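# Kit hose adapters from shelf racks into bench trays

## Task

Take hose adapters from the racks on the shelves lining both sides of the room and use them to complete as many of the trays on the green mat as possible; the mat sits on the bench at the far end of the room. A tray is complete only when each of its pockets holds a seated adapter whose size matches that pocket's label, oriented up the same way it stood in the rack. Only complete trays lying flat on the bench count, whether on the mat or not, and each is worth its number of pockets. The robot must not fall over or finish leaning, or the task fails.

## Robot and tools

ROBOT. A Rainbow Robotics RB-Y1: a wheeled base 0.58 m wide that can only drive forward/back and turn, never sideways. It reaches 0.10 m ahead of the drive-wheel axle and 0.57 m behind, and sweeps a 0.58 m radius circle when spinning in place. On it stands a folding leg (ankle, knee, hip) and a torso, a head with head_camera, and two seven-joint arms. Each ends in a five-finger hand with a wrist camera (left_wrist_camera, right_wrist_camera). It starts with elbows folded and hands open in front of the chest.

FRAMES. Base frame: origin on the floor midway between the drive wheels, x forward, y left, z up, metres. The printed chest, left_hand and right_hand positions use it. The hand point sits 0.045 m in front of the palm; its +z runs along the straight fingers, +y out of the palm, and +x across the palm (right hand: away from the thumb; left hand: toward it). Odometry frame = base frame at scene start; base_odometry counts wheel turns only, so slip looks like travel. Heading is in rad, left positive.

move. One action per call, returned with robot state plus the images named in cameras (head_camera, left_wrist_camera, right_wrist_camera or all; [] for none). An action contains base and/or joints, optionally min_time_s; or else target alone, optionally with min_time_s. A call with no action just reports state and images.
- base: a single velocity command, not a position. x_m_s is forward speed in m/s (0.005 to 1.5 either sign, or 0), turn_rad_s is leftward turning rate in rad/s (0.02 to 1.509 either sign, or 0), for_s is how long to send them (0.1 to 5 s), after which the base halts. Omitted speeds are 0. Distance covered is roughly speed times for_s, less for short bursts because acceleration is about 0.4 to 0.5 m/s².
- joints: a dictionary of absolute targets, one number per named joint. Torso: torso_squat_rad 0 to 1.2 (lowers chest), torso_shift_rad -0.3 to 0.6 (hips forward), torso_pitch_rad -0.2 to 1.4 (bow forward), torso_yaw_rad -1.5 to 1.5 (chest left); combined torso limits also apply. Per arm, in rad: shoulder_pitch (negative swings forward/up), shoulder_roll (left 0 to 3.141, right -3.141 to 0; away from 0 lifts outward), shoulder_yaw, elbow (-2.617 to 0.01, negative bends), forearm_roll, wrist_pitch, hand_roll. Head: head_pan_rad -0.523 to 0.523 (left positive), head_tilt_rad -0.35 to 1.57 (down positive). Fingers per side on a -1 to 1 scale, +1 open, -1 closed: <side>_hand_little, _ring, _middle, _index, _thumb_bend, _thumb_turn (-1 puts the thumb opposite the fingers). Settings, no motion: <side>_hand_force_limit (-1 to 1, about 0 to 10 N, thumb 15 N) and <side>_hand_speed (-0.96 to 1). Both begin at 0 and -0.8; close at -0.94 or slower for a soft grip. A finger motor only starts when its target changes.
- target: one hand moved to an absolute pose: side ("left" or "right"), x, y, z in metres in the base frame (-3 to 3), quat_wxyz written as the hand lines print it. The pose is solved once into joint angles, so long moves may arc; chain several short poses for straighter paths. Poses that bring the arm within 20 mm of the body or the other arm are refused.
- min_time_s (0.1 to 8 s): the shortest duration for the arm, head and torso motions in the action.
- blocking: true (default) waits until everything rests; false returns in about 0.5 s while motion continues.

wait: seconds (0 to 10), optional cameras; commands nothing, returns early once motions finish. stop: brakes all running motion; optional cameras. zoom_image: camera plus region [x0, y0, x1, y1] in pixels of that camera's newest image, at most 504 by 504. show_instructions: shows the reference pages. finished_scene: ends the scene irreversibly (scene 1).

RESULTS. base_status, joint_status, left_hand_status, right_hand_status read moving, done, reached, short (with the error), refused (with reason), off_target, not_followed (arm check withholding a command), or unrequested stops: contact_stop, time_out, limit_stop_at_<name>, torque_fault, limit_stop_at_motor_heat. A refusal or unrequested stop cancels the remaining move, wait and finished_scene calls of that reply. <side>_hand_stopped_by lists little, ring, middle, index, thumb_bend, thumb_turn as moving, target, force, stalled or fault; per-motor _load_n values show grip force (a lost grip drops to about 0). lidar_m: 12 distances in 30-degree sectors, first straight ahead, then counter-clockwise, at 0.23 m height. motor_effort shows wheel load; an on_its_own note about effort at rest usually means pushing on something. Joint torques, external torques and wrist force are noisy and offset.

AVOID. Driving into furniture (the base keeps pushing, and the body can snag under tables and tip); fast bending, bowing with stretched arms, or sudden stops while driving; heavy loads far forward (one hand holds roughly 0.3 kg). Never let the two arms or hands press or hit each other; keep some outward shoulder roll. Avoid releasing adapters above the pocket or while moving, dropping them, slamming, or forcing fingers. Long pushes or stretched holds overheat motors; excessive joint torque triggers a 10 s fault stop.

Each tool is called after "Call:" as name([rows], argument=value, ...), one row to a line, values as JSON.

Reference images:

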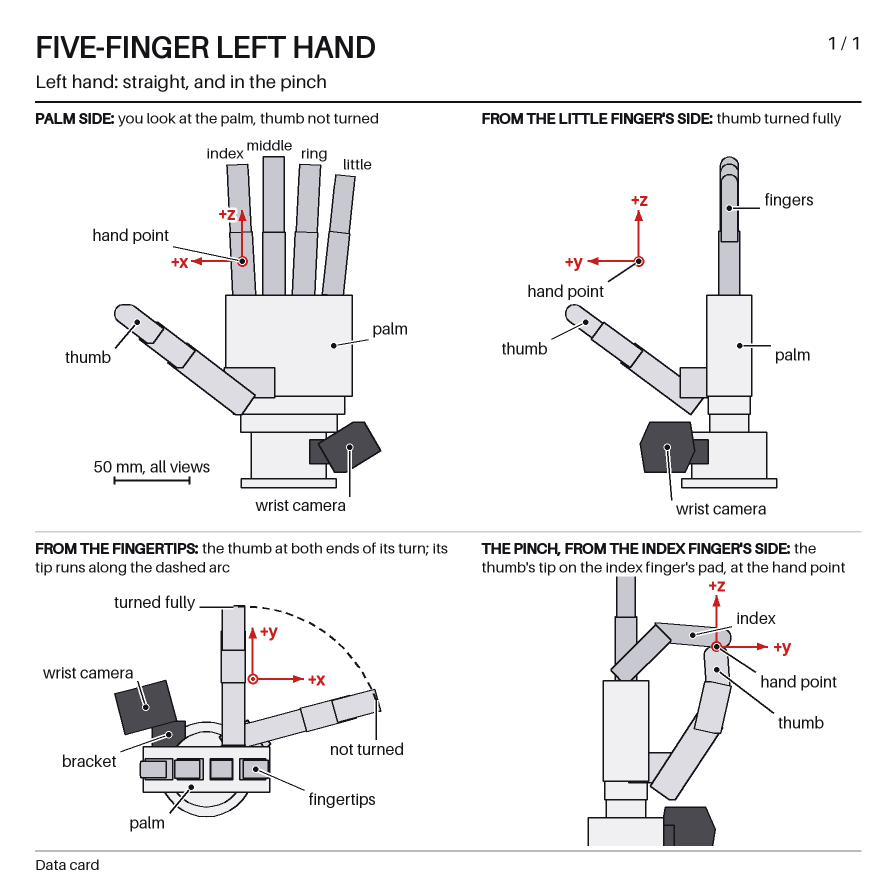

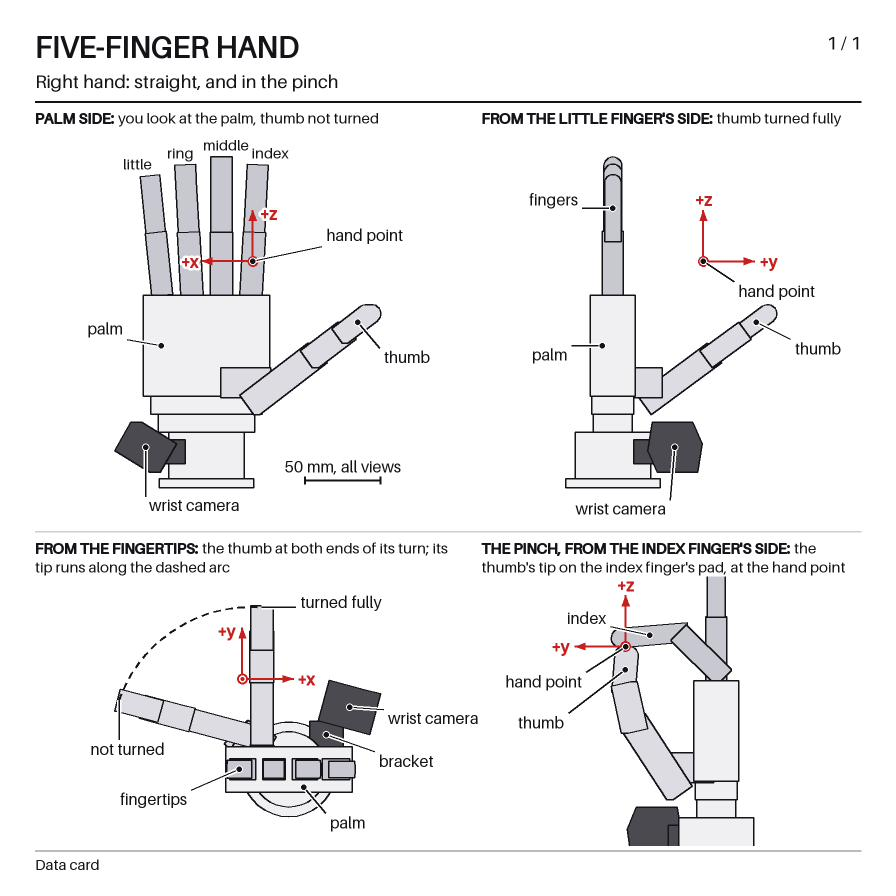

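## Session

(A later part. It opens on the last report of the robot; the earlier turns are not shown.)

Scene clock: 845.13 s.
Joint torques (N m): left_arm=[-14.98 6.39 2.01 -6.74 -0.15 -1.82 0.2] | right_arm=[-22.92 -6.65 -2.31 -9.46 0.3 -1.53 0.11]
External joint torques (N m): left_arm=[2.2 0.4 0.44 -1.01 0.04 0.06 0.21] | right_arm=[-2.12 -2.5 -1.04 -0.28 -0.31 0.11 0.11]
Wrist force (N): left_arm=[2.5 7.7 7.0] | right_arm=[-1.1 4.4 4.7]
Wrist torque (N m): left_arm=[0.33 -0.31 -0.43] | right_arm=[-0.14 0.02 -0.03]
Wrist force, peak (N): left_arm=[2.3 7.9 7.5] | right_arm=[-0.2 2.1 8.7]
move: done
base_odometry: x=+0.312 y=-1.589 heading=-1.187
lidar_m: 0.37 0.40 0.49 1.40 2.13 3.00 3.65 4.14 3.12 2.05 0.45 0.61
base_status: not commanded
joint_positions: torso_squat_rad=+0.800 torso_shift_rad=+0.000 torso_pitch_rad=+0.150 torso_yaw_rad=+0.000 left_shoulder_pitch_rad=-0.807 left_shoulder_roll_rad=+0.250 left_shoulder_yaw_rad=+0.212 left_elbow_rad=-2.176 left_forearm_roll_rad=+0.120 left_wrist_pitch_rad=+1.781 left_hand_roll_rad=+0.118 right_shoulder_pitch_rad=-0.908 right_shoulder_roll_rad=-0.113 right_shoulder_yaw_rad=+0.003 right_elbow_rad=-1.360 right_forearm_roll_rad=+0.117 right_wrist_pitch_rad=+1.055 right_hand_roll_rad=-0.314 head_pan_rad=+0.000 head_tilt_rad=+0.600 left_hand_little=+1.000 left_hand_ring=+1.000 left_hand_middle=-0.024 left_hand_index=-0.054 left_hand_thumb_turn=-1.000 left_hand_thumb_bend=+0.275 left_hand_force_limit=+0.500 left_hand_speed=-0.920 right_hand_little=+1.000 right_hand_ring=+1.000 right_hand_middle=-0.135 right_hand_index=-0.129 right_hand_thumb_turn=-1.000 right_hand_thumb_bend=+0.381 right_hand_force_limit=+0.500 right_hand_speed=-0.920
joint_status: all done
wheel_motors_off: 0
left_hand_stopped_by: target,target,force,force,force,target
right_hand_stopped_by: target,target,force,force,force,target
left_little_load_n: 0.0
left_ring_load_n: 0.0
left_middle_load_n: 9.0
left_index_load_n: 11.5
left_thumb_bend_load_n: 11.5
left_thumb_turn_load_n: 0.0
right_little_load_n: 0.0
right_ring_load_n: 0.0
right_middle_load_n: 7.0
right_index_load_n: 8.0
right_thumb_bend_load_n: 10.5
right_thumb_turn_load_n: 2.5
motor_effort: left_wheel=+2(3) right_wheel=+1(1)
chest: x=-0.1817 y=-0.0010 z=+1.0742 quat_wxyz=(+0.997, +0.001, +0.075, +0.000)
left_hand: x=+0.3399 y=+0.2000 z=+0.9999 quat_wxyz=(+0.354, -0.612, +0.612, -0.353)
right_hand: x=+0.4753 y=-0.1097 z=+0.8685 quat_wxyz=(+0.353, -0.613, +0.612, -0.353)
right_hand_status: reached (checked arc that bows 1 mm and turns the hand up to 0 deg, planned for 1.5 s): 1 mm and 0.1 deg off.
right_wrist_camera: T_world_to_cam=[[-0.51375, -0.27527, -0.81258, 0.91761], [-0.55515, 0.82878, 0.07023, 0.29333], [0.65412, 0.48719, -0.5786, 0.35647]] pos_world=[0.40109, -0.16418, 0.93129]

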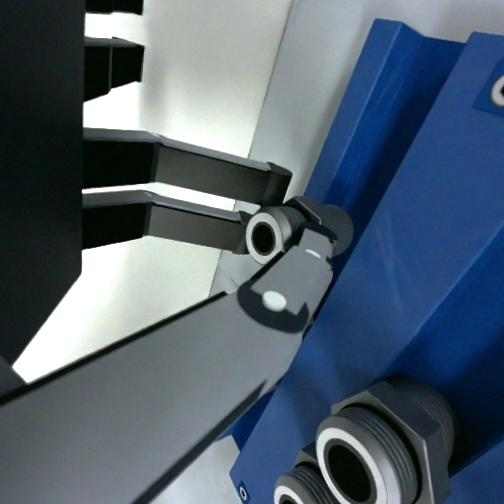

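Call:
move(target={"side":"right","x":0.47,"y":-0.1099,"z":0.95,"quat_wxyz":[0.3536,-0.6124,0.6124,-0.3536]}, min_time_s=1)

Call:
move(joints={"right_shoulder_pitch_rad":-0.811,"right_shoulder_roll_rad":-0.255,"right_shoulder_yaw_rad":-0.201,"right_elbow_rad":-2.174,"right_forearm_roll_rad":-0.119,"right_wrist_pitch_rad":1.784,"right_hand_roll_rad":-0.127}, min_time_s=1.3)

Call:
move(base={"x_m_s":-0.5,"for_s":1.2})

Call:
move(base={"turn_rad_s":-0.915,"for_s":2.2}, joints={"torso_squat_rad":0.5})

Call:
move(base={"x_m_s":0.955,"for_s":3.01})

Call:
move(base={"turn_rad_s":0.406,"for_s":1.0}, cameras=["head_camera"])

Scene clock: 846.87 s.
Joint torques (N m): left_arm=[-15.12 6.41 2.21 -6.77 -0.18 -1.91 0.23] | right_arm=[-22.83 -7.22 -2.22 -8.44 0.4 -1.69 0.06]
External joint torques (N m): left_arm=[2.06 0.42 0.64 -1.04 0.02 -0.02 0.24] | right_arm=[-1.37 -2.1 -0.83 -0.1 -0.18 -0.04 0.05]
Wrist force (N): left_arm=[2.4 7.5 7.3] | right_arm=[-0.5 3.7 3.8]
Wrist torque (N m): left_arm=[0.30 -0.28 -0.43] | right_arm=[-0.13 -0.06 0.00]
Wrist force, peak (N): left_arm=[2.6 7.8 7.4] | right_arm=[-1.2 5.0 4.7]
move: done
base_odometry: x=+0.312 y=-1.589 heading=-1.187
lidar_m: 0.37 0.40 0.49 1.40 2.13 3.01 3.64 4.15 3.13 2.04 0.45 0.61
base_status: not commanded
joint_positions: torso_squat_rad=+0.800 torso_shift_rad=+0.000 torso_pitch_rad=+0.150 torso_yaw_rad=+0.000 left_shoulder_pitch_rad=-0.807 left_shoulder_roll_rad=+0.250 left_shoulder_yaw_rad=+0.212 left_elbow_rad=-2.176 left_forearm_roll_rad=+0.120 left_wrist_pitch_rad=+1.781 left_hand_roll_rad=+0.118 right_shoulder_pitch_rad=-1.040 right_shoulder_roll_rad=-0.145 right_shoulder_yaw_rad=-0.036 right_elbow_rad=-1.460 right_forearm_roll_rad=+0.073 right_wrist_pitch_rad=+1.282 right_hand_roll_rad=-0.275 head_pan_rad=+0.000 head_tilt_rad=+0.600 left_hand_little=+1.000 left_hand_ring=+1.000 left_hand_middle=-0.024 left_hand_index=-0.054 left_hand_thumb_turn=-1.000 left_hand_thumb_bend=+0.275 left_hand_force_limit=+0.500 left_hand_speed=-0.920 right_hand_little=+1.000 right_hand_ring=+1.000 right_hand_middle=-0.135 right_hand_index=-0.129 right_hand_thumb_turn=-1.000 right_hand_thumb_bend=+0.381 right_hand_force_limit=+0.500 right_hand_speed=-0.920
joint_status: all done
wheel_motors_off: 0
left_hand_stopped_by: target,target,force,force,force,target
right_hand_stopped_by: target,target,force,force,force,target
left_little_load_n: 0.0
left_ring_load_n: 0.0
left_middle_load_n: 9.0
left_index_load_n: 11.5
left_thumb_bend_load_n: 11.5
left_thumb_turn_load_n: 0.0
right_little_load_n: 0.0
right_ring_load_n: 0.0
right_middle_load_n: 7.0
right_index_load_n: 8.5
right_thumb_bend_load_n: 11.0
right_thumb_turn_load_n: 2.5
motor_effort: left_wheel=-2(3) right_wheel=+0(1)
chest: x=-0.1817 y=-0.0010 z=+1.0742 quat_wxyz=(+0.997, +0.001, +0.075, +0.000)
left_hand: x=+0.3399 y=+0.2000 z=+0.9999 quat_wxyz=(+0.354, -0.612, +0.612, -0.353)
right_hand: x=+0.4699 y=-0.1097 z=+0.9496 quat_wxyz=(+0.353, -0.613, +0.612, -0.353)
right_hand_status: reached (checked arc that bows 3 mm and turns the hand up to 0 deg, planned for 1.0 s): 0 mm and 0.0 deg off.
pictures: none

Scene clock: 848.50 s.
Joint torques (N m): left_arm=[-14.91 6.45 2.25 -6.71 -0.26 -1.74 0.16] | right_arm=[-17.09 -7.76 -1.47 -5.26 0.16 -1.96 0.01]
External joint torques (N m): left_arm=[2.27 0.45 0.68 -0.98 -0.06 0.14 0.17] | right_arm=[-0.84 -1.86 -0.16 -0.02 -0.11 -0.25 0.01]
Wrist force (N): left_arm=[2.2 7.8 7.2] | right_arm=[-1.1 4.8 4.5]
Wrist torque (N m): left_arm=[0.33 -0.25 -0.44] | right_arm=[-0.05 0.08 -0.04]
Wrist force, peak (N): left_arm=[2.3 7.7 7.5] | right_arm=[-0.8 5.1 5.1]
move: done
base_odometry: x=+0.312 y=-1.589 heading=-1.187
lidar_m: 0.38 0.40 0.49 1.40 2.13 3.01 3.65 4.15 3.12 2.05 0.45 0.62
base_status: not commanded
joint_positions: torso_squat_rad=+0.800 torso_shift_rad=+0.000 torso_pitch_rad=+0.150 torso_yaw_rad=+0.000 left_shoulder_pitch_rad=-0.807 left_shoulder_roll_rad=+0.250 left_shoulder_yaw_rad=+0.212 left_elbow_rad=-2.176 left_forearm_roll_rad=+0.120 left_wrist_pitch_rad=+1.781 left_hand_roll_rad=+0.118 right_shoulder_pitch_rad=-0.811 right_shoulder_roll_rad=-0.255 right_shoulder_yaw_rad=-0.201 right_elbow_rad=-2.174 right_forearm_roll_rad=-0.119 right_wrist_pitch_rad=+1.784 right_hand_roll_rad=-0.127 head_pan_rad=+0.000 head_tilt_rad=+0.600 left_hand_little=+1.000 left_hand_ring=+1.000 left_hand_middle=-0.024 left_hand_index=-0.054 left_hand_thumb_turn=-1.000 left_hand_thumb_bend=+0.275 left_hand_force_limit=+0.500 left_hand_speed=-0.920 right_hand_little=+1.000 right_hand_ring=+1.000 right_hand_middle=-0.135 right_hand_index=-0.129 right_hand_thumb_turn=-1.000 right_hand_thumb_bend=+0.381 right_hand_force_limit=+0.500 right_hand_speed=-0.920
joint_status: all done
wheel_motors_off: 0
left_hand_stopped_by: target,target,force,force,force,target
right_hand_stopped_by: target,target,force,force,force,target
left_little_load_n: 0.0
left_ring_load_n: 0.0
left_middle_load_n: 9.0
left_index_load_n: 11.5
left_thumb_bend_load_n: 11.5
left_thumb_turn_load_n: 0.0
right_little_load_n: 0.0
right_ring_load_n: 0.0
right_middle_load_n: 6.5
right_index_load_n: 8.5
right_thumb_bend_load_n: 10.5
right_thumb_turn_load_n: 3.0
motor_effort: left_wheel=+2(3) right_wheel=+1(1)
chest: x=-0.1817 y=-0.0010 z=+1.0741 quat_wxyz=(+0.997, +0.001, +0.075, +0.000)
left_hand: x=+0.3399 y=+0.2000 z=+0.9999 quat_wxyz=(+0.354, -0.612, +0.612, -0.353)
right_hand: x=+0.3399 y=-0.1997 z=+0.9994 quat_wxyz=(+0.353, -0.613, +0.613, -0.353)
pictures: none

Scene clock: 851.17 s.
Joint torques (N m): left_arm=[-15.12 5.96 1.94 -6.49 -0.2 -1.78 0.06] | right_arm=[-17.58 -7.9 -1.26 -5.06 0.13 -1.82 -0.11]
External joint torques (N m): left_arm=[2.07 -0.03 0.37 -0.77 0 0.11 0.07] | right_arm=[-1.33 -2.01 0.04 0.18 -0.14 -0.11 -0.11]
Wrist force (N): left_arm=[2.4 7.8 7.3] | right_arm=[-1.0 3.8 4.0]
Wrist torque (N m): left_arm=[0.34 -0.27 -0.42] | right_arm=[-0.14 0.03 -0.02]
Wrist force, peak (N): left_arm=[2.2 7.5 8.1] | right_arm=[-1.3 4.7 5.0]
move: done
base_odometry: x=+0.088 y=-1.033 heading=-1.187
lidar_m: 0.98 0.91 1.46 2.05 2.16 3.03 3.06 3.63 3.10 3.01 1.64 0.87
base_status: done (sent for 1.2 of 1.2 s)
joint_positions: torso_squat_rad=+0.800 torso_shift_rad=+0.000 torso_pitch_rad=+0.150 torso_yaw_rad=+0.000 left_shoulder_pitch_rad=-0.807 left_shoulder_roll_rad=+0.250 left_shoulder_yaw_rad=+0.212 left_elbow_rad=-2.176 left_forearm_roll_rad=+0.120 left_wrist_pitch_rad=+1.781 left_hand_roll_rad=+0.118 right_shoulder_pitch_rad=-0.811 right_shoulder_roll_rad=-0.255 right_shoulder_yaw_rad=-0.201 right_elbow_rad=-2.174 right_forearm_roll_rad=-0.119 right_wrist_pitch_rad=+1.784 right_hand_roll_rad=-0.127 head_pan_rad=+0.000 head_tilt_rad=+0.600 left_hand_little=+1.000 left_hand_ring=+1.000 left_hand_middle=-0.024 left_hand_index=-0.054 left_hand_thumb_turn=-1.000 left_hand_thumb_bend=+0.275 left_hand_force_limit=+0.500 left_hand_speed=-0.920 right_hand_little=+1.000 right_hand_ring=+1.000 right_hand_middle=-0.135 right_hand_index=-0.129 right_hand_thumb_turn=-1.000 right_hand_thumb_bend=+0.381 right_hand_force_limit=+0.500 right_hand_speed=-0.920
joint_status: not commanded
wheel_motors_off: 0
left_hand_stopped_by: target,target,force,force,force,target
right_hand_stopped_by: target,target,force,force,force,target
left_little_load_n: -0.5
left_ring_load_n: 0.0
left_middle_load_n: 9.0
left_index_load_n: 11.5
left_thumb_bend_load_n: 11.5
left_thumb_turn_load_n: 0.0
right_little_load_n: 0.0
right_ring_load_n: 0.0
right_middle_load_n: 6.5
right_index_load_n: 8.5
right_thumb_bend_load_n: 11.0
right_thumb_turn_load_n: 2.5
motor_effort: left_wheel=+3(33) right_wheel=+1(24)
chest: x=-0.1818 y=-0.0010 z=+1.0741 quat_wxyz=(+0.997, +0.001, +0.075, +0.000)
left_hand: x=+0.3399 y=+0.2000 z=+1.0000 quat_wxyz=(+0.354, -0.612, +0.612, -0.354)
right_hand: x=+0.3398 y=-0.1997 z=+0.9995 quat_wxyz=(+0.353, -0.613, +0.612, -0.353)
pictures: none

Scene clock: 855.50 s.
Joint torques (N m): left_arm=[-15.35 6.42 2.21 -6.3 -0.22 -1.79 0.1] | right_arm=[-17.43 -7.81 -1.16 -5.15 0.24 -1.79 0.1]
External joint torques (N m): left_arm=[1.83 0.43 0.64 -0.57 -0.02 0.09 0.11] | right_arm=[-1.19 -1.92 0.15 0.09 -0.03 -0.08 0.09]
Wrist force (N): left_arm=[2.5 7.6 7.3] | right_arm=[-1.1 4.3 4.6]
Wrist torque (N m): left_arm=[0.32 -0.29 -0.44] | right_arm=[-0.12 0.04 -0.04]
Wrist force, peak (N): left_arm=[2.4 8.0 7.6] | right_arm=[-1.1 4.6 5.6]
move: done
base_odometry: x=+0.088 y=-1.033 heading=+3.084
lidar_m: 3.04 3.01 1.51 0.87 0.98 0.92 1.60 2.05 2.23 3.07 3.04 3.72
base_status: done (sent for 2.2 of 2.2 s)
joint_positions: torso_squat_rad=+0.500 torso_shift_rad=+0.000 torso_pitch_rad=+0.150 torso_yaw_rad=+0.000 left_shoulder_pitch_rad=-0.807 left_shoulder_roll_rad=+0.250 left_shoulder_yaw_rad=+0.212 left_elbow_rad=-2.176 left_forearm_roll_rad=+0.120 left_wrist_pitch_rad=+1.781 left_hand_roll_rad=+0.118 right_shoulder_pitch_rad=-0.811 right_shoulder_roll_rad=-0.255 right_shoulder_yaw_rad=-0.201 right_elbow_rad=-2.174 right_forearm_roll_rad=-0.119 right_wrist_pitch_rad=+1.784 right_hand_roll_rad=-0.127 head_pan_rad=+0.000 head_tilt_rad=+0.600 left_hand_little=+1.000 left_hand_ring=+1.000 left_hand_middle=-0.024 left_hand_index=-0.054 left_hand_thumb_turn=-1.000 left_hand_thumb_bend=+0.275 left_hand_force_limit=+0.500 left_hand_speed=-0.920 right_hand_little=+1.000 right_hand_ring=+1.000 right_hand_middle=-0.135 right_hand_index=-0.129 right_hand_thumb_turn=-1.000 right_hand_thumb_bend=+0.381 right_hand_force_limit=+0.500 right_hand_speed=-0.920
joint_status: all done
wheel_motors_off: 0
left_hand_stopped_by: target,target,force,force,force,target
right_hand_stopped_by: target,target,force,force,force,target
left_little_load_n: 0.0
left_ring_load_n: 0.0
left_middle_load_n: 9.0
left_index_load_n: 11.5
left_thumb_bend_load_n: 11.5
left_thumb_turn_load_n: -0.5
right_little_load_n: 0.0
right_ring_load_n: 0.0
right_middle_load_n: 6.5
right_index_load_n: 8.5
right_thumb_bend_load_n: 11.0
right_thumb_turn_load_n: 2.5
motor_effort: left_wheel=+9(36) right_wheel=+2(18)
chest: x=-0.1817 y=-0.0011 z=+1.2008 quat_wxyz=(+0.997, +0.001, +0.075, +0.000)
left_hand: x=+0.3399 y=+0.1998 z=+1.1265 quat_wxyz=(+0.354, -0.612, +0.612, -0.353)
right_hand: x=+0.3399 y=-0.1998 z=+1.1260 quat_wxyz=(+0.353, -0.613, +0.613, -0.353)
pictures: none

Scene clock: 860.83 s.
Joint torques (N m): left_arm=[-14.97 6.41 2.32 -6.27 -0.18 -1.65 0.09] | right_arm=[-17.34 -7.45 -1.51 -5.34 0.18 -1.87 0]
External joint torques (N m): left_arm=[2.21 0.42 0.75 -0.54 0.02 0.24 0.1] | right_arm=[-1.09 -1.56 -0.2 -0.1 -0.09 -0.16 0]
Wrist force (N): left_arm=[2.4 7.8 7.2] | right_arm=[-0.5 4.8 4.5]
Wrist torque (N m): left_arm=[0.37 -0.29 -0.44] | right_arm=[0.01 -0.07 0.03]
Wrist force, peak (N): left_arm=[2.5 7.6 7.8] | right_arm=[-0.9 5.0 5.5]
move: done
base_odometry: x=-2.773 y=-0.866 heading=+3.084
lidar_m: 0.39 0.37 0.40 0.62 2.30 2.48 3.65 4.70 2.90 2.35 1.03 0.48
base_status: done (sent for 3 of 3 s)
joint_positions: torso_squat_rad=+0.500 torso_shift_rad=+0.000 torso_pitch_rad=+0.150 torso_yaw_rad=+0.000 left_shoulder_pitch_rad=-0.807 left_shoulder_roll_rad=+0.250 left_shoulder_yaw_rad=+0.212 left_elbow_rad=-2.176 left_forearm_roll_rad=+0.120 left_wrist_pitch_rad=+1.781 left_hand_roll_rad=+0.118 right_shoulder_pitch_rad=-0.811 right_shoulder_roll_rad=-0.255 right_shoulder_yaw_rad=-0.201 right_elbow_rad=-2.174 right_forearm_roll_rad=-0.119 right_wrist_pitch_rad=+1.784 right_hand_roll_rad=-0.127 head_pan_rad=+0.000 head_tilt_rad=+0.600 left_hand_little=+1.000 left_hand_ring=+1.000 left_hand_middle=-0.024 left_hand_index=-0.054 left_hand_thumb_turn=-1.000 left_hand_thumb_bend=+0.275 left_hand_force_limit=+0.500 left_hand_speed=-0.920 right_hand_little=+1.000 right_hand_ring=+1.000 right_hand_middle=-0.135 right_hand_index=-0.129 right_hand_thumb_turn=-1.000 right_hand_thumb_bend=+0.381 right_hand_force_limit=+0.500 right_hand_speed=-0.920
joint_status: not commanded
wheel_motors_off: 0
left_hand_stopped_by: target,target,force,force,force,target
right_hand_stopped_by: target,target,force,force,force,target
left_little_load_n: 0.0
left_ring_load_n: 0.0
left_middle_load_n: 9.0
left_index_load_n: 11.5
left_thumb_bend_load_n: 11.5
left_thumb_turn_load_n: 0.0
right_little_load_n: 0.0
right_ring_load_n: 0.0
right_middle_load_n: 6.5
right_index_load_n: 8.5
right_thumb_bend_load_n: 11.0
right_thumb_turn_load_n: 2.5
motor_effort: left_wheel=-3(48) right_wheel=-1(26)
chest: x=-0.1816 y=-0.0011 z=+1.2008 quat_wxyz=(+0.997, +0.001, +0.075, +0.000)
left_hand: x=+0.3400 y=+0.1998 z=+1.1265 quat_wxyz=(+0.354, -0.612, +0.612, -0.353)
right_hand: x=+0.3400 y=-0.1998 z=+1.1260 quat_wxyz=(+0.353, -0.613, +0.613, -0.353)
pictures: none

Scene clock: 862.97 s.
Joint torques (N m): left_arm=[-14.87 6.27 1.45 -6.11 -0.17 -1.78 -0.05] | right_arm=[-17.09 -7.98 -1.25 -5.26 0.2 -1.78 -0.01]
External joint torques (N m): left_arm=[2.3 0.27 -0.13 -0.38 0.02 0.11 -0.04] | right_arm=[-0.84 -2.09 0.06 -0.02 -0.07 -0.07 -0.01]
Wrist force (N): left_arm=[2.4 7.7 7.2] | right_arm=[-1.6 5.1 4.2]
Wrist torque (N m): left_arm=[0.34 -0.29 -0.43] | right_arm=[0.05 0.18 -0.07]
Wrist force, peak (N): left_arm=[2.6 7.6 7.6] | right_arm=[-1.0 4.9 5.1]
move: done
base_odometry: x=-2.772 y=-0.866 heading=-2.794
lidar_m: 0.36 0.40 0.54 1.51 2.39 2.90 4.68 2.92 2.41 1.48 0.55 0.39
base_status: done (sent for 1 of 1 s)
joint_positions: torso_squat_rad=+0.500 torso_shift_rad=+0.000 torso_pitch_rad=+0.150 torso_yaw_rad=+0.000 left_shoulder_pitch_rad=-0.807 left_shoulder_roll_rad=+0.250 left_shoulder_yaw_rad=+0.212 left_elbow_rad=-2.176 left_forearm_roll_rad=+0.120 left_wrist_pitch_rad=+1.781 left_hand_roll_rad=+0.118 right_shoulder_pitch_rad=-0.811 right_shoulder_roll_rad=-0.255 right_shoulder_yaw_rad=-0.201 right_elbow_rad=-2.174 right_forearm_roll_rad=-0.119 right_wrist_pitch_rad=+1.784 right_hand_roll_rad=-0.127 head_pan_rad=+0.000 head_tilt_rad=+0.600 left_hand_little=+1.000 left_hand_ring=+1.000 left_hand_middle=-0.024 left_hand_index=-0.054 left_hand_thumb_turn=-1.000 left_hand_thumb_bend=+0.275 left_hand_force_limit=+0.500 left_hand_speed=-0.920 right_hand_little=+1.000 right_hand_ring=+1.000 right_hand_middle=-0.135 right_hand_index=-0.129 right_hand_thumb_turn=-1.000 right_hand_thumb_bend=+0.381 right_hand_force_limit=+0.500 right_hand_speed=-0.920
joint_status: not commanded
wheel_motors_off: 0
left_hand_stopped_by: target,target,force,force,force,target
right_hand_stopped_by: target,target,force,force,force,target
left_little_load_n: 0.0
left_ring_load_n: 0.0
left_middle_load_n: 9.0
left_index_load_n: 11.5
left_thumb_bend_load_n: 11.5
left_thumb_turn_load_n: 0.0
right_little_load_n: 0.0
right_ring_load_n: 0.0
right_middle_load_n: 6.5
right_index_load_n: 8.5
right_thumb_bend_load_n: 10.5
right_thumb_turn_load_n: 2.5
motor_effort: left_wheel=+4(35) right_wheel=+3(17)
chest: x=-0.1816 y=-0.0011 z=+1.2008 quat_wxyz=(+0.997, +0.001, +0.075, +0.000)
left_hand: x=+0.3400 y=+0.1998 z=+1.1265 quat_wxyz=(+0.354, -0.612, +0.612, -0.353)
right_hand: x=+0.3400 y=-0.1998 z=+1.1260 quat_wxyz=(+0.353, -0.613, +0.613, -0.353)
head_camera: T_world_to_cam=[[-0.02391, -0.99971, -0.00051, -0.00211], [-0.69686, 0.01703, -0.71701, 0.97301], [0.71681, -0.01678, -0.69707, 1.0126]] pos_world=[-0.04784, -0.00169, 1.4035]

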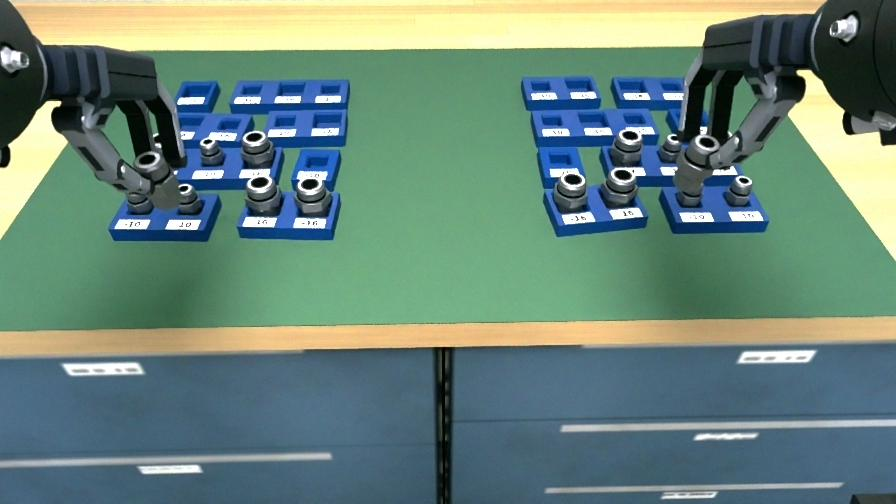

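Call:
move(base={"x_m_s":0.25,"for_s":0.62}, cameras=["head_camera"])

Call:
zoom_image(camera="head_camera", region=[230, 220, 330, 290])

Call:
zoom_image(camera="head_camera", region=[520, 220, 620, 290])

Call:
zoom_image(camera="head_camera", region=[60, 120, 200, 220])

Call:
zoom_image(camera="head_camera", region=[640, 100, 780, 200])

Scene clock: 864.93 s.
Joint torques (N m): left_arm=[-15.36 6.11 1.89 -6.23 -0.1 -1.76 0.19] | right_arm=[-16.99 -8.02 -1.68 -5.36 0.16 -1.78 -0.01]
External joint torques (N m): left_arm=[1.81 0.12 0.32 -0.5 0.09 0.13 0.2] | right_arm=[-0.74 -2.13 -0.37 -0.12 -0.11 -0.07 -0.01]
Wrist force (N): left_arm=[2.4 7.7 7.3] | right_arm=[-0.9 4.2 3.9]
Wrist torque (N m): left_arm=[0.33 -0.27 -0.44] | right_arm=[-0.06 0.06 -0.01]
Wrist force, peak (N): left_arm=[2.1 7.7 8.0] | right_arm=[-1.1 4.7 5.0]
move: done
base_odometry: x=-2.921 y=-0.920 heading=-2.794
lidar_m: 0.21 0.23 0.32 0.89 2.40 3.02 4.84 3.03 2.42 0.85 0.31 0.23
base_status: done (sent for 0.63 of 0.63 s)
joint_positions: torso_squat_rad=+0.500 torso_shift_rad=+0.000 torso_pitch_rad=+0.150 torso_yaw_rad=+0.000 left_shoulder_pitch_rad=-0.807 left_shoulder_roll_rad=+0.250 left_shoulder_yaw_rad=+0.212 left_elbow_rad=-2.176 left_forearm_roll_rad=+0.120 left_wrist_pitch_rad=+1.781 left_hand_roll_rad=+0.118 right_shoulder_pitch_rad=-0.811 right_shoulder_roll_rad=-0.255 right_shoulder_yaw_rad=-0.201 right_elbow_rad=-2.174 right_forearm_roll_rad=-0.119 right_wrist_pitch_rad=+1.784 right_hand_roll_rad=-0.127 head_pan_rad=+0.000 head_tilt_rad=+0.600 left_hand_little=+1.000 left_hand_ring=+1.000 left_hand_middle=-0.024 left_hand_index=-0.054 left_hand_thumb_turn=-1.000 left_hand_thumb_bend=+0.275 left_hand_force_limit=+0.500 left_hand_speed=-0.920 right_hand_little=+1.000 right_hand_ring=+1.000 right_hand_middle=-0.135 right_hand_index=-0.129 right_hand_thumb_turn=-1.000 right_hand_thumb_bend=+0.381 right_hand_force_limit=+0.500 right_hand_speed=-0.920
joint_status: not commanded
wheel_motors_off: 0
left_hand_stopped_by: target,target,force,force,force,target
right_hand_stopped_by: target,target,force,force,force,target
left_little_load_n: 0.0
left_ring_load_n: 0.0
left_middle_load_n: 9.0
left_index_load_n: 11.5
left_thumb_bend_load_n: 11.5
left_thumb_turn_load_n: 0.0
right_little_load_n: 0.0
right_ring_load_n: 0.0
right_middle_load_n: 6.5
right_index_load_n: 8.5
right_thumb_bend_load_n: 11.0
right_thumb_turn_load_n: 2.5
motor_effort: left_wheel=+5(39) right_wheel=-3(25)
chest: x=-0.1816 y=-0.0011 z=+1.2008 quat_wxyz=(+0.997, +0.001, +0.075, +0.000)
left_hand: x=+0.3400 y=+0.1998 z=+1.1265 quat_wxyz=(+0.354, -0.612, +0.612, -0.353)
right_hand: x=+0.3400 y=-0.1998 z=+1.1260 quat_wxyz=(+0.353, -0.613, +0.613, -0.353)
head_camera: T_world_to_cam=[[-0.02391, -0.99971, -0.00051, -0.00211], [-0.69686, 0.01703, -0.71701, 0.97301], [0.71681, -0.01678, -0.69707, 1.0126]] pos_world=[-0.04784, -0.00169, 1.4035]

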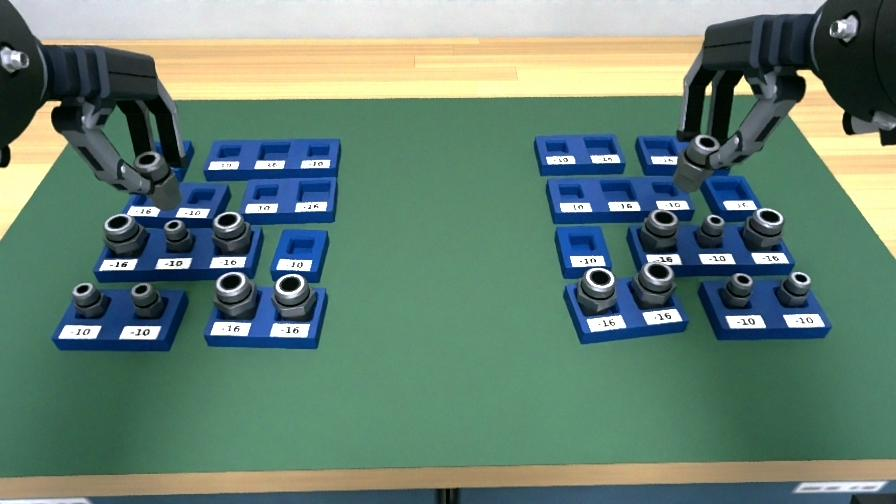

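Scaled by 5.040 from the camera's image (finer frame: 1280x720).

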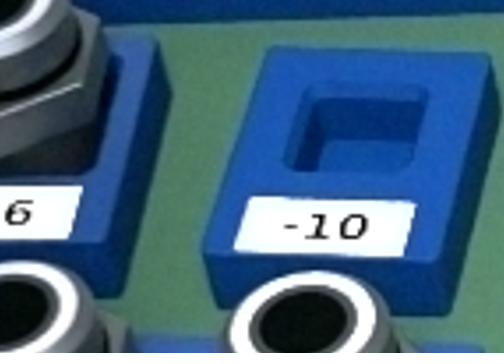

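Scaled by 5.040 from the camera's image (finer frame: 1280x720).

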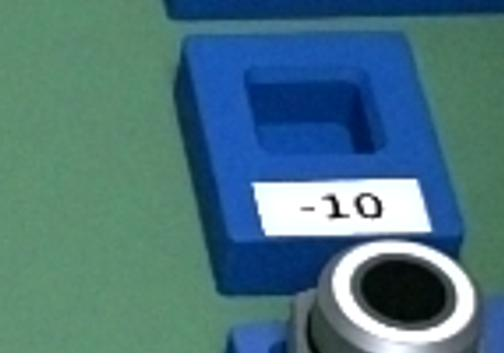

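Scaled by 3.600 from the camera's image (finer frame: 1280x720).

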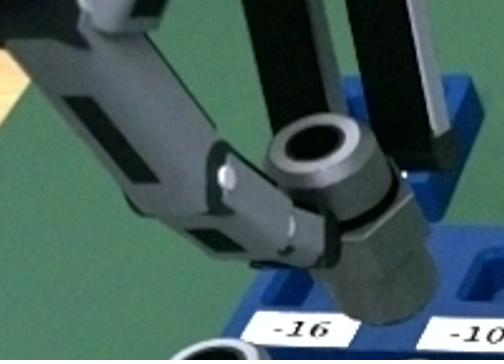

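Scaled by 3.600 from the camera's image (finer frame: 1280x720).

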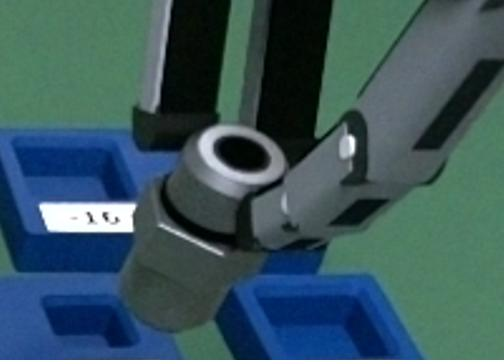

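Call:
move(target={"side":"right","x":0.4645,"y":-0.163,"z":1.04,"quat_wxyz":[0.3156,-0.6329,0.5897,-0.3903]}, min_time_s=1.5)

Call:
move(target={"side":"right","x":0.4645,"y":-0.163,"z":0.955,"quat_wxyz":[0.3156,-0.6329,0.5897,-0.3903]}, min_time_s=1.5, cameras=["head_camera"])

Call:
zoom_image(camera="head_camera", region=[540, 200, 640, 270])

Scene clock: 867.47 s.
Joint torques (N m): left_arm=[-14.98 6.56 2.11 -6.26 -0.16 -1.95 0.06] | right_arm=[-22.47 -6.34 -1.19 -8.02 0.66 -1.55 -0.31]
External joint torques (N m): left_arm=[2.2 0.57 0.54 -0.53 0.03 -0.06 0.06] | right_arm=[-1.86 -0.87 0.58 0.5 0.01 0.09 -0.33]
Wrist force (N): left_arm=[2.3 7.7 7.3] | right_arm=[-2.0 4.4 5.1]
Wrist torque (N m): left_arm=[0.32 -0.26 -0.45] | right_arm=[-0.13 0.13 -0.24]
Wrist force, peak (N): left_arm=[2.4 7.9 7.4] | right_arm=[-1.1 5.2 5.2]
move: done
base_odometry: x=-2.921 y=-0.920 heading=-2.794
lidar_m: 0.22 0.22 0.32 0.88 2.39 3.02 4.85 3.05 2.41 0.85 0.32 0.22
base_status: not commanded
joint_positions: torso_squat_rad=+0.500 torso_shift_rad=+0.000 torso_pitch_rad=+0.150 torso_yaw_rad=+0.000 left_shoulder_pitch_rad=-0.807 left_shoulder_roll_rad=+0.250 left_shoulder_yaw_rad=+0.212 left_elbow_rad=-2.176 left_forearm_roll_rad=+0.120 left_wrist_pitch_rad=+1.781 left_hand_roll_rad=+0.118 right_shoulder_pitch_rad=-0.921 right_shoulder_roll_rad=-0.195 right_shoulder_yaw_rad=-0.027 right_elbow_rad=-1.511 right_forearm_roll_rad=+0.079 right_wrist_pitch_rad=+1.230 right_hand_roll_rad=-0.176 head_pan_rad=+0.000 head_tilt_rad=+0.600 left_hand_little=+1.000 left_hand_ring=+1.000 left_hand_middle=-0.024 left_hand_index=-0.054 left_hand_thumb_turn=-1.000 left_hand_thumb_bend=+0.275 left_hand_force_limit=+0.500 left_hand_speed=-0.920 right_hand_little=+1.000 right_hand_ring=+1.000 right_hand_middle=-0.135 right_hand_index=-0.129 right_hand_thumb_turn=-1.000 right_hand_thumb_bend=+0.381 right_hand_force_limit=+0.500 right_hand_speed=-0.920
joint_status: all done
wheel_motors_off: 0
left_hand_stopped_by: target,target,force,force,force,target
right_hand_stopped_by: target,target,force,force,force,target
left_little_load_n: 0.0
left_ring_load_n: 0.0
left_middle_load_n: 9.0
left_index_load_n: 11.5
left_thumb_bend_load_n: 11.5
left_thumb_turn_load_n: 0.0
right_little_load_n: 0.0
right_ring_load_n: -0.5
right_middle_load_n: 6.5
right_index_load_n: 8.5
right_thumb_bend_load_n: 11.0
right_thumb_turn_load_n: 3.0
motor_effort: left_wheel=+1(6) right_wheel=-3(4)
chest: x=-0.1817 y=-0.0011 z=+1.2008 quat_wxyz=(+0.997, +0.001, +0.075, +0.000)
left_hand: x=+0.3400 y=+0.1998 z=+1.1265 quat_wxyz=(+0.354, -0.612, +0.612, -0.353)
right_hand: x=+0.4642 y=-0.1632 z=+1.0398 quat_wxyz=(+0.315, -0.633, +0.590, -0.390)
right_hand_status: reached (checked arc that bows 25 mm and turns the hand up to 7 deg, planned for 1.5 s): 0 mm and 0.0 deg off.
pictures: none

Scene clock: 869.30 s.
Joint torques (N m): left_arm=[-15.26 6.19 2.34 -6.2 -0.15 -1.8 0.26] | right_arm=[-20.25 -4.67 -0.45 -9.01 0.77 -1.83 -0.46]
External joint torques (N m): left_arm=[1.92 0.2 0.77 -0.47 0.05 0.09 0.26] | right_arm=[-0.56 -0.16 1.16 0.29 0.09 -0.22 -0.47]
Wrist force (N): left_arm=[2.5 7.6 7.3] | right_arm=[-1.4 4.3 3.9]
Wrist torque (N m): left_arm=[0.29 -0.28 -0.42] | right_arm=[-0.06 0.06 -0.24]
Wrist force, peak (N): left_arm=[2.5 7.7 7.5] | right_arm=[-1.6 4.0 5.3]
move: done
base_odometry: x=-2.921 y=-0.920 heading=-2.794
lidar_m: 0.21 0.23 0.32 0.89 2.39 3.02 4.84 3.04 2.41 0.85 0.32 0.23
base_status: not commanded
joint_positions: torso_squat_rad=+0.500 torso_shift_rad=+0.000 torso_pitch_rad=+0.150 torso_yaw_rad=+0.000 left_shoulder_pitch_rad=-0.807 left_shoulder_roll_rad=+0.250 left_shoulder_yaw_rad=+0.212 left_elbow_rad=-2.176 left_forearm_roll_rad=+0.120 left_wrist_pitch_rad=+1.781 left_hand_roll_rad=+0.118 right_shoulder_pitch_rad=-0.787 right_shoulder_roll_rad=-0.158 right_shoulder_yaw_rad=+0.014 right_elbow_rad=-1.399 right_forearm_roll_rad=+0.138 right_wrist_pitch_rad=+0.989 right_hand_roll_rad=-0.229 head_pan_rad=+0.000 head_tilt_rad=+0.600 left_hand_little=+1.000 left_hand_ring=+1.000 left_hand_middle=-0.024 left_hand_index=-0.054 left_hand_thumb_turn=-1.000 left_hand_thumb_bend=+0.275 left_hand_force_limit=+0.500 left_hand_speed=-0.920 right_hand_little=+1.000 right_hand_ring=+1.000 right_hand_middle=-0.135 right_hand_index=-0.129 right_hand_thumb_turn=-1.000 right_hand_thumb_bend=+0.381 right_hand_force_limit=+0.500 right_hand_speed=-0.920
joint_status: all done
wheel_motors_off: 0
left_hand_stopped_by: target,target,force,force,force,target
right_hand_stopped_by: target,target,force,force,force,target
left_little_load_n: 0.0
left_ring_load_n: 0.0
left_middle_load_n: 9.0
left_index_load_n: 11.0
left_thumb_bend_load_n: 11.5
left_thumb_turn_load_n: 0.0
right_little_load_n: 0.0
right_ring_load_n: 0.0
right_middle_load_n: 6.0
right_index_load_n: 8.5
right_thumb_bend_load_n: 11.0
right_thumb_turn_load_n: 2.5
motor_effort: left_wheel=+5(7) right_wheel=-3(4)
chest: x=-0.1817 y=-0.0011 z=+1.2008 quat_wxyz=(+0.997, +0.001, +0.075, +0.000)
left_hand: x=+0.3400 y=+0.1998 z=+1.1265 quat_wxyz=(+0.354, -0.612, +0.612, -0.353)
right_hand: x=+0.4641 y=-0.1633 z=+0.9550 quat_wxyz=(+0.315, -0.633, +0.590, -0.390)
right_hand_status: reached (checked arc that bows 4 mm and turns the hand up to 1 deg, planned for 1.5 s): 0 mm and 0.0 deg off.
head_camera: T_world_to_cam=[[-0.0239, -0.99971, -0.00051, -0.00211], [-0.69681, 0.01703, -0.71706, 0.97308], [0.71686, -0.01678, -0.69702, 1.01253]] pos_world=[-0.04785, -0.00169, 1.4035]

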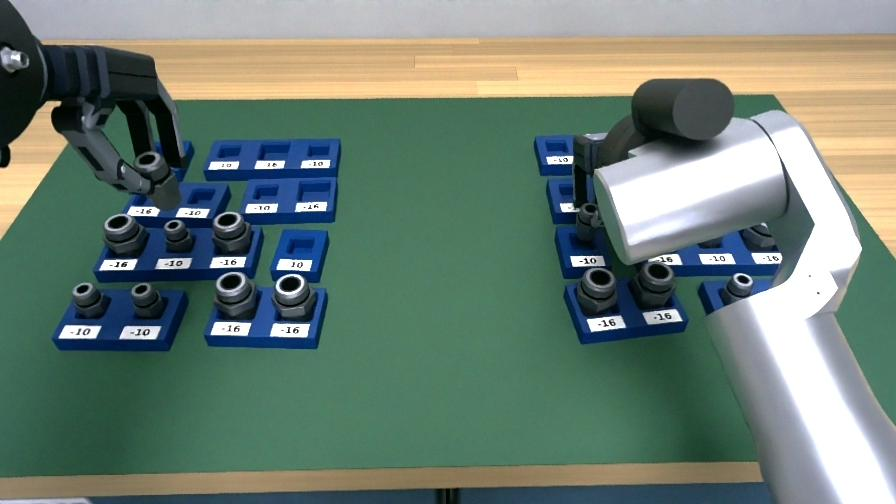

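Scaled by 5.040 from the camera's image (finer frame: 1280x720).

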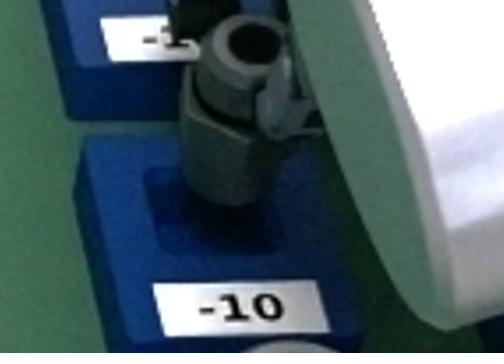

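Call:
move(target={"side":"right","x":0.4645,"y":-0.162,"z":0.945,"quat_wxyz":[0.3156,-0.6329,0.5897,-0.3903]}, min_time_s=1)

Call:
move(target={"side":"right","x":0.4645,"y":-0.162,"z":0.939,"quat_wxyz":[0.3156,-0.6329,0.5897,-0.3903]}, min_time_s=1, cameras=["head_camera"])

Call:
zoom_image(camera="head_camera", region=[540, 200, 640, 270])

Scene clock: 871.13 s.
Joint torques (N m): left_arm=[-14.59 6.37 1.75 -6.34 -0.22 -1.78 -0.04] | right_arm=[-19.78 -4.48 -0.54 -8.85 0.77 -1.89 -0.38]
External joint torques (N m): left_arm=[2.58 0.38 0.18 -0.61 -0.02 0.1 -0.03] | right_arm=[-0.19 -0.11 1.02 0.53 0.09 -0.29 -0.39]
Wrist force (N): left_arm=[2.5 7.5 7.0] | right_arm=[-2.0 4.2 4.3]
Wrist torque (N m): left_arm=[0.31 -0.29 -0.41] | right_arm=[-0.11 0.12 -0.24]
Wrist force, peak (N): left_arm=[2.3 7.9 7.5] | right_arm=[-2.2 5.0 4.7]
move: done
base_odometry: x=-2.921 y=-0.920 heading=-2.794
lidar_m: 0.22 0.23 0.31 0.89 2.40 3.01 4.84 3.04 2.41 0.85 0.31 0.22
base_status: not commanded
joint_positions: torso_squat_rad=+0.500 torso_shift_rad=+0.000 torso_pitch_rad=+0.150 torso_yaw_rad=+0.000 left_shoulder_pitch_rad=-0.807 left_shoulder_roll_rad=+0.250 left_shoulder_yaw_rad=+0.212 left_elbow_rad=-2.176 left_forearm_roll_rad=+0.120 left_wrist_pitch_rad=+1.781 left_hand_roll_rad=+0.118 right_shoulder_pitch_rad=-0.776 right_shoulder_roll_rad=-0.152 right_shoulder_yaw_rad=+0.018 right_elbow_rad=-1.379 right_forearm_roll_rad=+0.148 right_wrist_pitch_rad=+0.960 right_hand_roll_rad=-0.238 head_pan_rad=+0.000 head_tilt_rad=+0.600 left_hand_little=+1.000 left_hand_ring=+1.000 left_hand_middle=-0.024 left_hand_index=-0.054 left_hand_thumb_turn=-1.000 left_hand_thumb_bend=+0.275 left_hand_force_limit=+0.500 left_hand_speed=-0.920 right_hand_little=+1.000 right_hand_ring=+1.000 right_hand_middle=-0.135 right_hand_index=-0.129 right_hand_thumb_turn=-1.000 right_hand_thumb_bend=+0.381 right_hand_force_limit=+0.500 right_hand_speed=-0.920
joint_status: all done
wheel_motors_off: 0
left_hand_stopped_by: target,target,force,force,force,target
right_hand_stopped_by: target,target,force,force,force,target
left_little_load_n: 0.0
left_ring_load_n: 0.0
left_middle_load_n: 9.0
left_index_load_n: 11.5
left_thumb_bend_load_n: 11.5
left_thumb_turn_load_n: 0.0
right_little_load_n: 0.0
right_ring_load_n: 0.0
right_middle_load_n: 6.5
right_index_load_n: 8.5
right_thumb_bend_load_n: 10.5
right_thumb_turn_load_n: 2.5
motor_effort: left_wheel=+2(7) right_wheel=-3(4)
chest: x=-0.1817 y=-0.0011 z=+1.2008 quat_wxyz=(+0.997, +0.001, +0.075, +0.000)
left_hand: x=+0.3400 y=+0.1998 z=+1.1265 quat_wxyz=(+0.354, -0.612, +0.612, -0.353)
right_hand: x=+0.4639 y=-0.1623 z=+0.9452 quat_wxyz=(+0.315, -0.633, +0.590, -0.390)
right_hand_status: reached (checked arc that bows 0 mm and turns the hand up to 0 deg, planned for 1.0 s): 1 mm and 0.0 deg off.
pictures: none

Scene clock: 872.47 s.
Joint torques (N m): left_arm=[-14.57 6.64 1.96 -6.24 -0.11 -1.52 -0.05] | right_arm=[-19.87 -4.03 -0.65 -8.7 0.93 -1.9 -0.47]
External joint torques (N m): left_arm=[2.61 0.65 0.39 -0.51 0.09 0.37 -0.05] | right_arm=[-0.31 0.3 0.89 0.72 0.25 -0.3 -0.48]
Wrist force (N): left_arm=[2.3 7.7 7.2] | right_arm=[-1.5 5.0 4.3]
Wrist torque (N m): left_arm=[0.34 -0.25 -0.44] | right_arm=[-0.01 0.02 -0.17]
Wrist force, peak (N): left_arm=[2.5 7.8 7.4] | right_arm=[-2.2 4.5 5.2]
move: done
base_odometry: x=-2.921 y=-0.920 heading=-2.794
lidar_m: 0.21 0.23 0.31 0.90 2.38 3.01 4.84 3.04 2.43 0.87 0.31 0.23
base_status: not commanded
joint_positions: torso_squat_rad=+0.500 torso_shift_rad=+0.000 torso_pitch_rad=+0.150 torso_yaw_rad=+0.000 left_shoulder_pitch_rad=-0.807 left_shoulder_roll_rad=+0.250 left_shoulder_yaw_rad=+0.212 left_elbow_rad=-2.176 left_forearm_roll_rad=+0.120 left_wrist_pitch_rad=+1.781 left_hand_roll_rad=+0.118 right_shoulder_pitch_rad=-0.771 right_shoulder_roll_rad=-0.150 right_shoulder_yaw_rad=+0.020 right_elbow_rad=-1.364 right_forearm_roll_rad=+0.154 right_wrist_pitch_rad=+0.939 right_hand_roll_rad=-0.244 head_pan_rad=+0.000 head_tilt_rad=+0.600 left_hand_little=+1.000 left_hand_ring=+1.000 left_hand_middle=-0.024 left_hand_index=-0.054 left_hand_thumb_turn=-1.000 left_hand_thumb_bend=+0.275 left_hand_force_limit=+0.500 left_hand_speed=-0.920 right_hand_little=+1.000 right_hand_ring=+1.000 right_hand_middle=-0.135 right_hand_index=-0.129 right_hand_thumb_turn=-1.000 right_hand_thumb_bend=+0.381 right_hand_force_limit=+0.500 right_hand_speed=-0.920
joint_status: all done
wheel_motors_off: 0
left_hand_stopped_by: target,target,force,force,force,target
right_hand_stopped_by: target,target,force,force,force,target
left_little_load_n: 0.0
left_ring_load_n: 0.0
left_middle_load_n: 9.0
left_index_load_n: 11.0
left_thumb_bend_load_n: 11.0
left_thumb_turn_load_n: 0.0
right_little_load_n: 0.0
right_ring_load_n: 0.0
right_middle_load_n: 6.5
right_index_load_n: 8.5
right_thumb_bend_load_n: 11.0
right_thumb_turn_load_n: 2.5
motor_effort: left_wheel=+3(5) right_wheel=-3(4)
chest: x=-0.1817 y=-0.0011 z=+1.2008 quat_wxyz=(+0.997, +0.001, +0.075, +0.000)
left_hand: x=+0.3400 y=+0.1998 z=+1.1265 quat_wxyz=(+0.354, -0.612, +0.612, -0.353)
right_hand: x=+0.4642 y=-0.1623 z=+0.9390 quat_wxyz=(+0.315, -0.633, +0.590, -0.390)
right_hand_status: reached (checked arc that bows 0 mm and turns the hand up to 0 deg, planned for 1.0 s): 0 mm and 0.0 deg off.
head_camera: T_world_to_cam=[[-0.0239, -0.99971, -0.00051, -0.00211], [-0.69681, 0.01703, -0.71706, 0.97308], [0.71686, -0.01678, -0.69702, 1.01253]] pos_world=[-0.04785, -0.00169, 1.4035]

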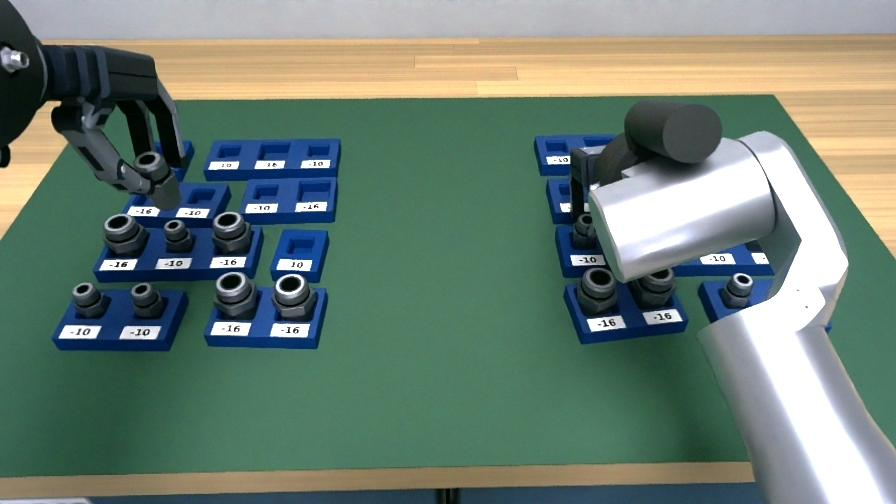

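Scaled by 5.040 from the camera's image (finer frame: 1280x720).

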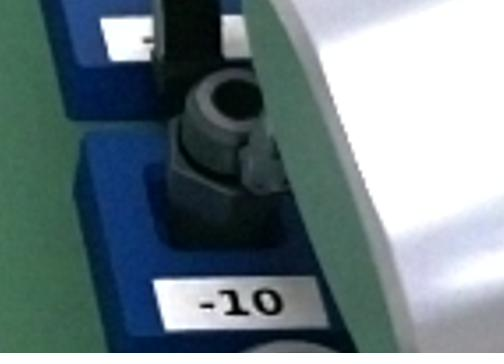

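Call:
move(target={"side":"right","x":0.464,"y":-0.162,"z":0.934,"quat_wxyz":[0.3156,-0.6329,0.5897,-0.3903]}, min_time_s=1, cameras=["head_camera"])

Call:
zoom_image(camera="head_camera", region=[540, 200, 640, 270])

Scene clock: 873.97 s.
Joint torques (N m): left_arm=[-14.91 6.45 2.06 -6.15 -0.23 -1.86 -0.02] | right_arm=[-19.52 -3.97 -0.35 -8.7 0.85 -1.83 -0.57]
External joint torques (N m): left_arm=[2.26 0.46 0.49 -0.42 -0.03 0.02 -0.01] | right_arm=[-0.02 0.3 1.17 0.75 0.17 -0.23 -0.58]
Wrist force (N): left_arm=[2.4 7.5 7.4] | right_arm=[-1.9 4.6 3.9]
Wrist torque (N m): left_arm=[0.29 -0.27 -0.43] | right_arm=[-0.06 0.11 -0.23]
Wrist force, peak (N): left_arm=[2.5 7.8 7.4] | right_arm=[-2.2 4.9 5.2]
move: done
base_odometry: x=-2.921 y=-0.920 heading=-2.794
lidar_m: 0.20 0.22 0.31 0.89 2.40 3.02 4.85 3.05 2.42 0.87 0.32 0.23
base_status: not commanded
joint_positions: torso_squat_rad=+0.500 torso_shift_rad=+0.000 torso_pitch_rad=+0.150 torso_yaw_rad=+0.000 left_shoulder_pitch_rad=-0.807 left_shoulder_roll_rad=+0.250 left_shoulder_yaw_rad=+0.212 left_elbow_rad=-2.176 left_forearm_roll_rad=+0.120 left_wrist_pitch_rad=+1.781 left_hand_roll_rad=+0.118 right_shoulder_pitch_rad=-0.764 right_shoulder_roll_rad=-0.147 right_shoulder_yaw_rad=+0.022 right_elbow_rad=-1.354 right_forearm_roll_rad=+0.159 right_wrist_pitch_rad=+0.924 right_hand_roll_rad=-0.248 head_pan_rad=+0.000 head_tilt_rad=+0.600 left_hand_little=+1.000 left_hand_ring=+1.000 left_hand_middle=-0.024 left_hand_index=-0.054 left_hand_thumb_turn=-1.000 left_hand_thumb_bend=+0.275 left_hand_force_limit=+0.500 left_hand_speed=-0.920 right_hand_little=+1.000 right_hand_ring=+1.000 right_hand_middle=-0.135 right_hand_index=-0.129 right_hand_thumb_turn=-1.000 right_hand_thumb_bend=+0.381 right_hand_force_limit=+0.500 right_hand_speed=-0.920
joint_status: all done
wheel_motors_off: 0
left_hand_stopped_by: target,target,force,force,force,target
right_hand_stopped_by: target,target,force,force,force,target
left_little_load_n: 0.0
left_ring_load_n: 0.0
left_middle_load_n: 9.0
left_index_load_n: 11.5
left_thumb_bend_load_n: 11.5
left_thumb_turn_load_n: -0.5
right_little_load_n: 0.0
right_ring_load_n: 0.0
right_middle_load_n: 6.5
right_index_load_n: 8.5
right_thumb_bend_load_n: 11.0
right_thumb_turn_load_n: 3.0
motor_effort: left_wheel=+3(6) right_wheel=-3(4)
chest: x=-0.1817 y=-0.0011 z=+1.2008 quat_wxyz=(+0.997, +0.001, +0.075, +0.000)
left_hand: x=+0.3400 y=+0.1998 z=+1.1265 quat_wxyz=(+0.354, -0.612, +0.612, -0.353)
right_hand: x=+0.4638 y=-0.1623 z=+0.9340 quat_wxyz=(+0.315, -0.633, +0.590, -0.390)
right_hand_status: reached (checked arc that bows 0 mm and turns the hand up to 0 deg, planned for 1.0 s): 0 mm and 0.0 deg off.
head_camera: T_world_to_cam=[[-0.0239, -0.99971, -0.00051, -0.00211], [-0.69681, 0.01703, -0.71706, 0.97308], [0.71686, -0.01678, -0.69702, 1.01253]] pos_world=[-0.04785, -0.00169, 1.4035]

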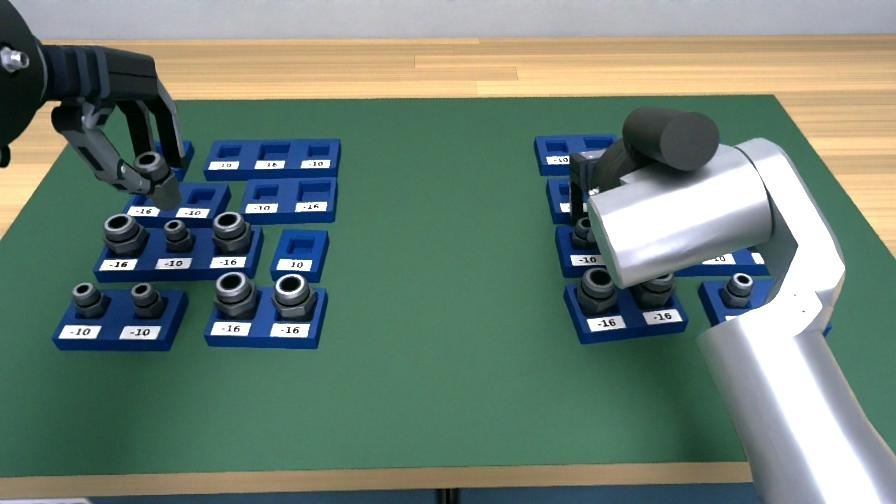

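Scaled by 5.040 from the camera's image (finer frame: 1280x720).

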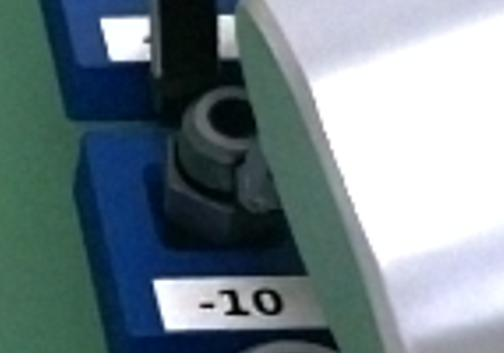

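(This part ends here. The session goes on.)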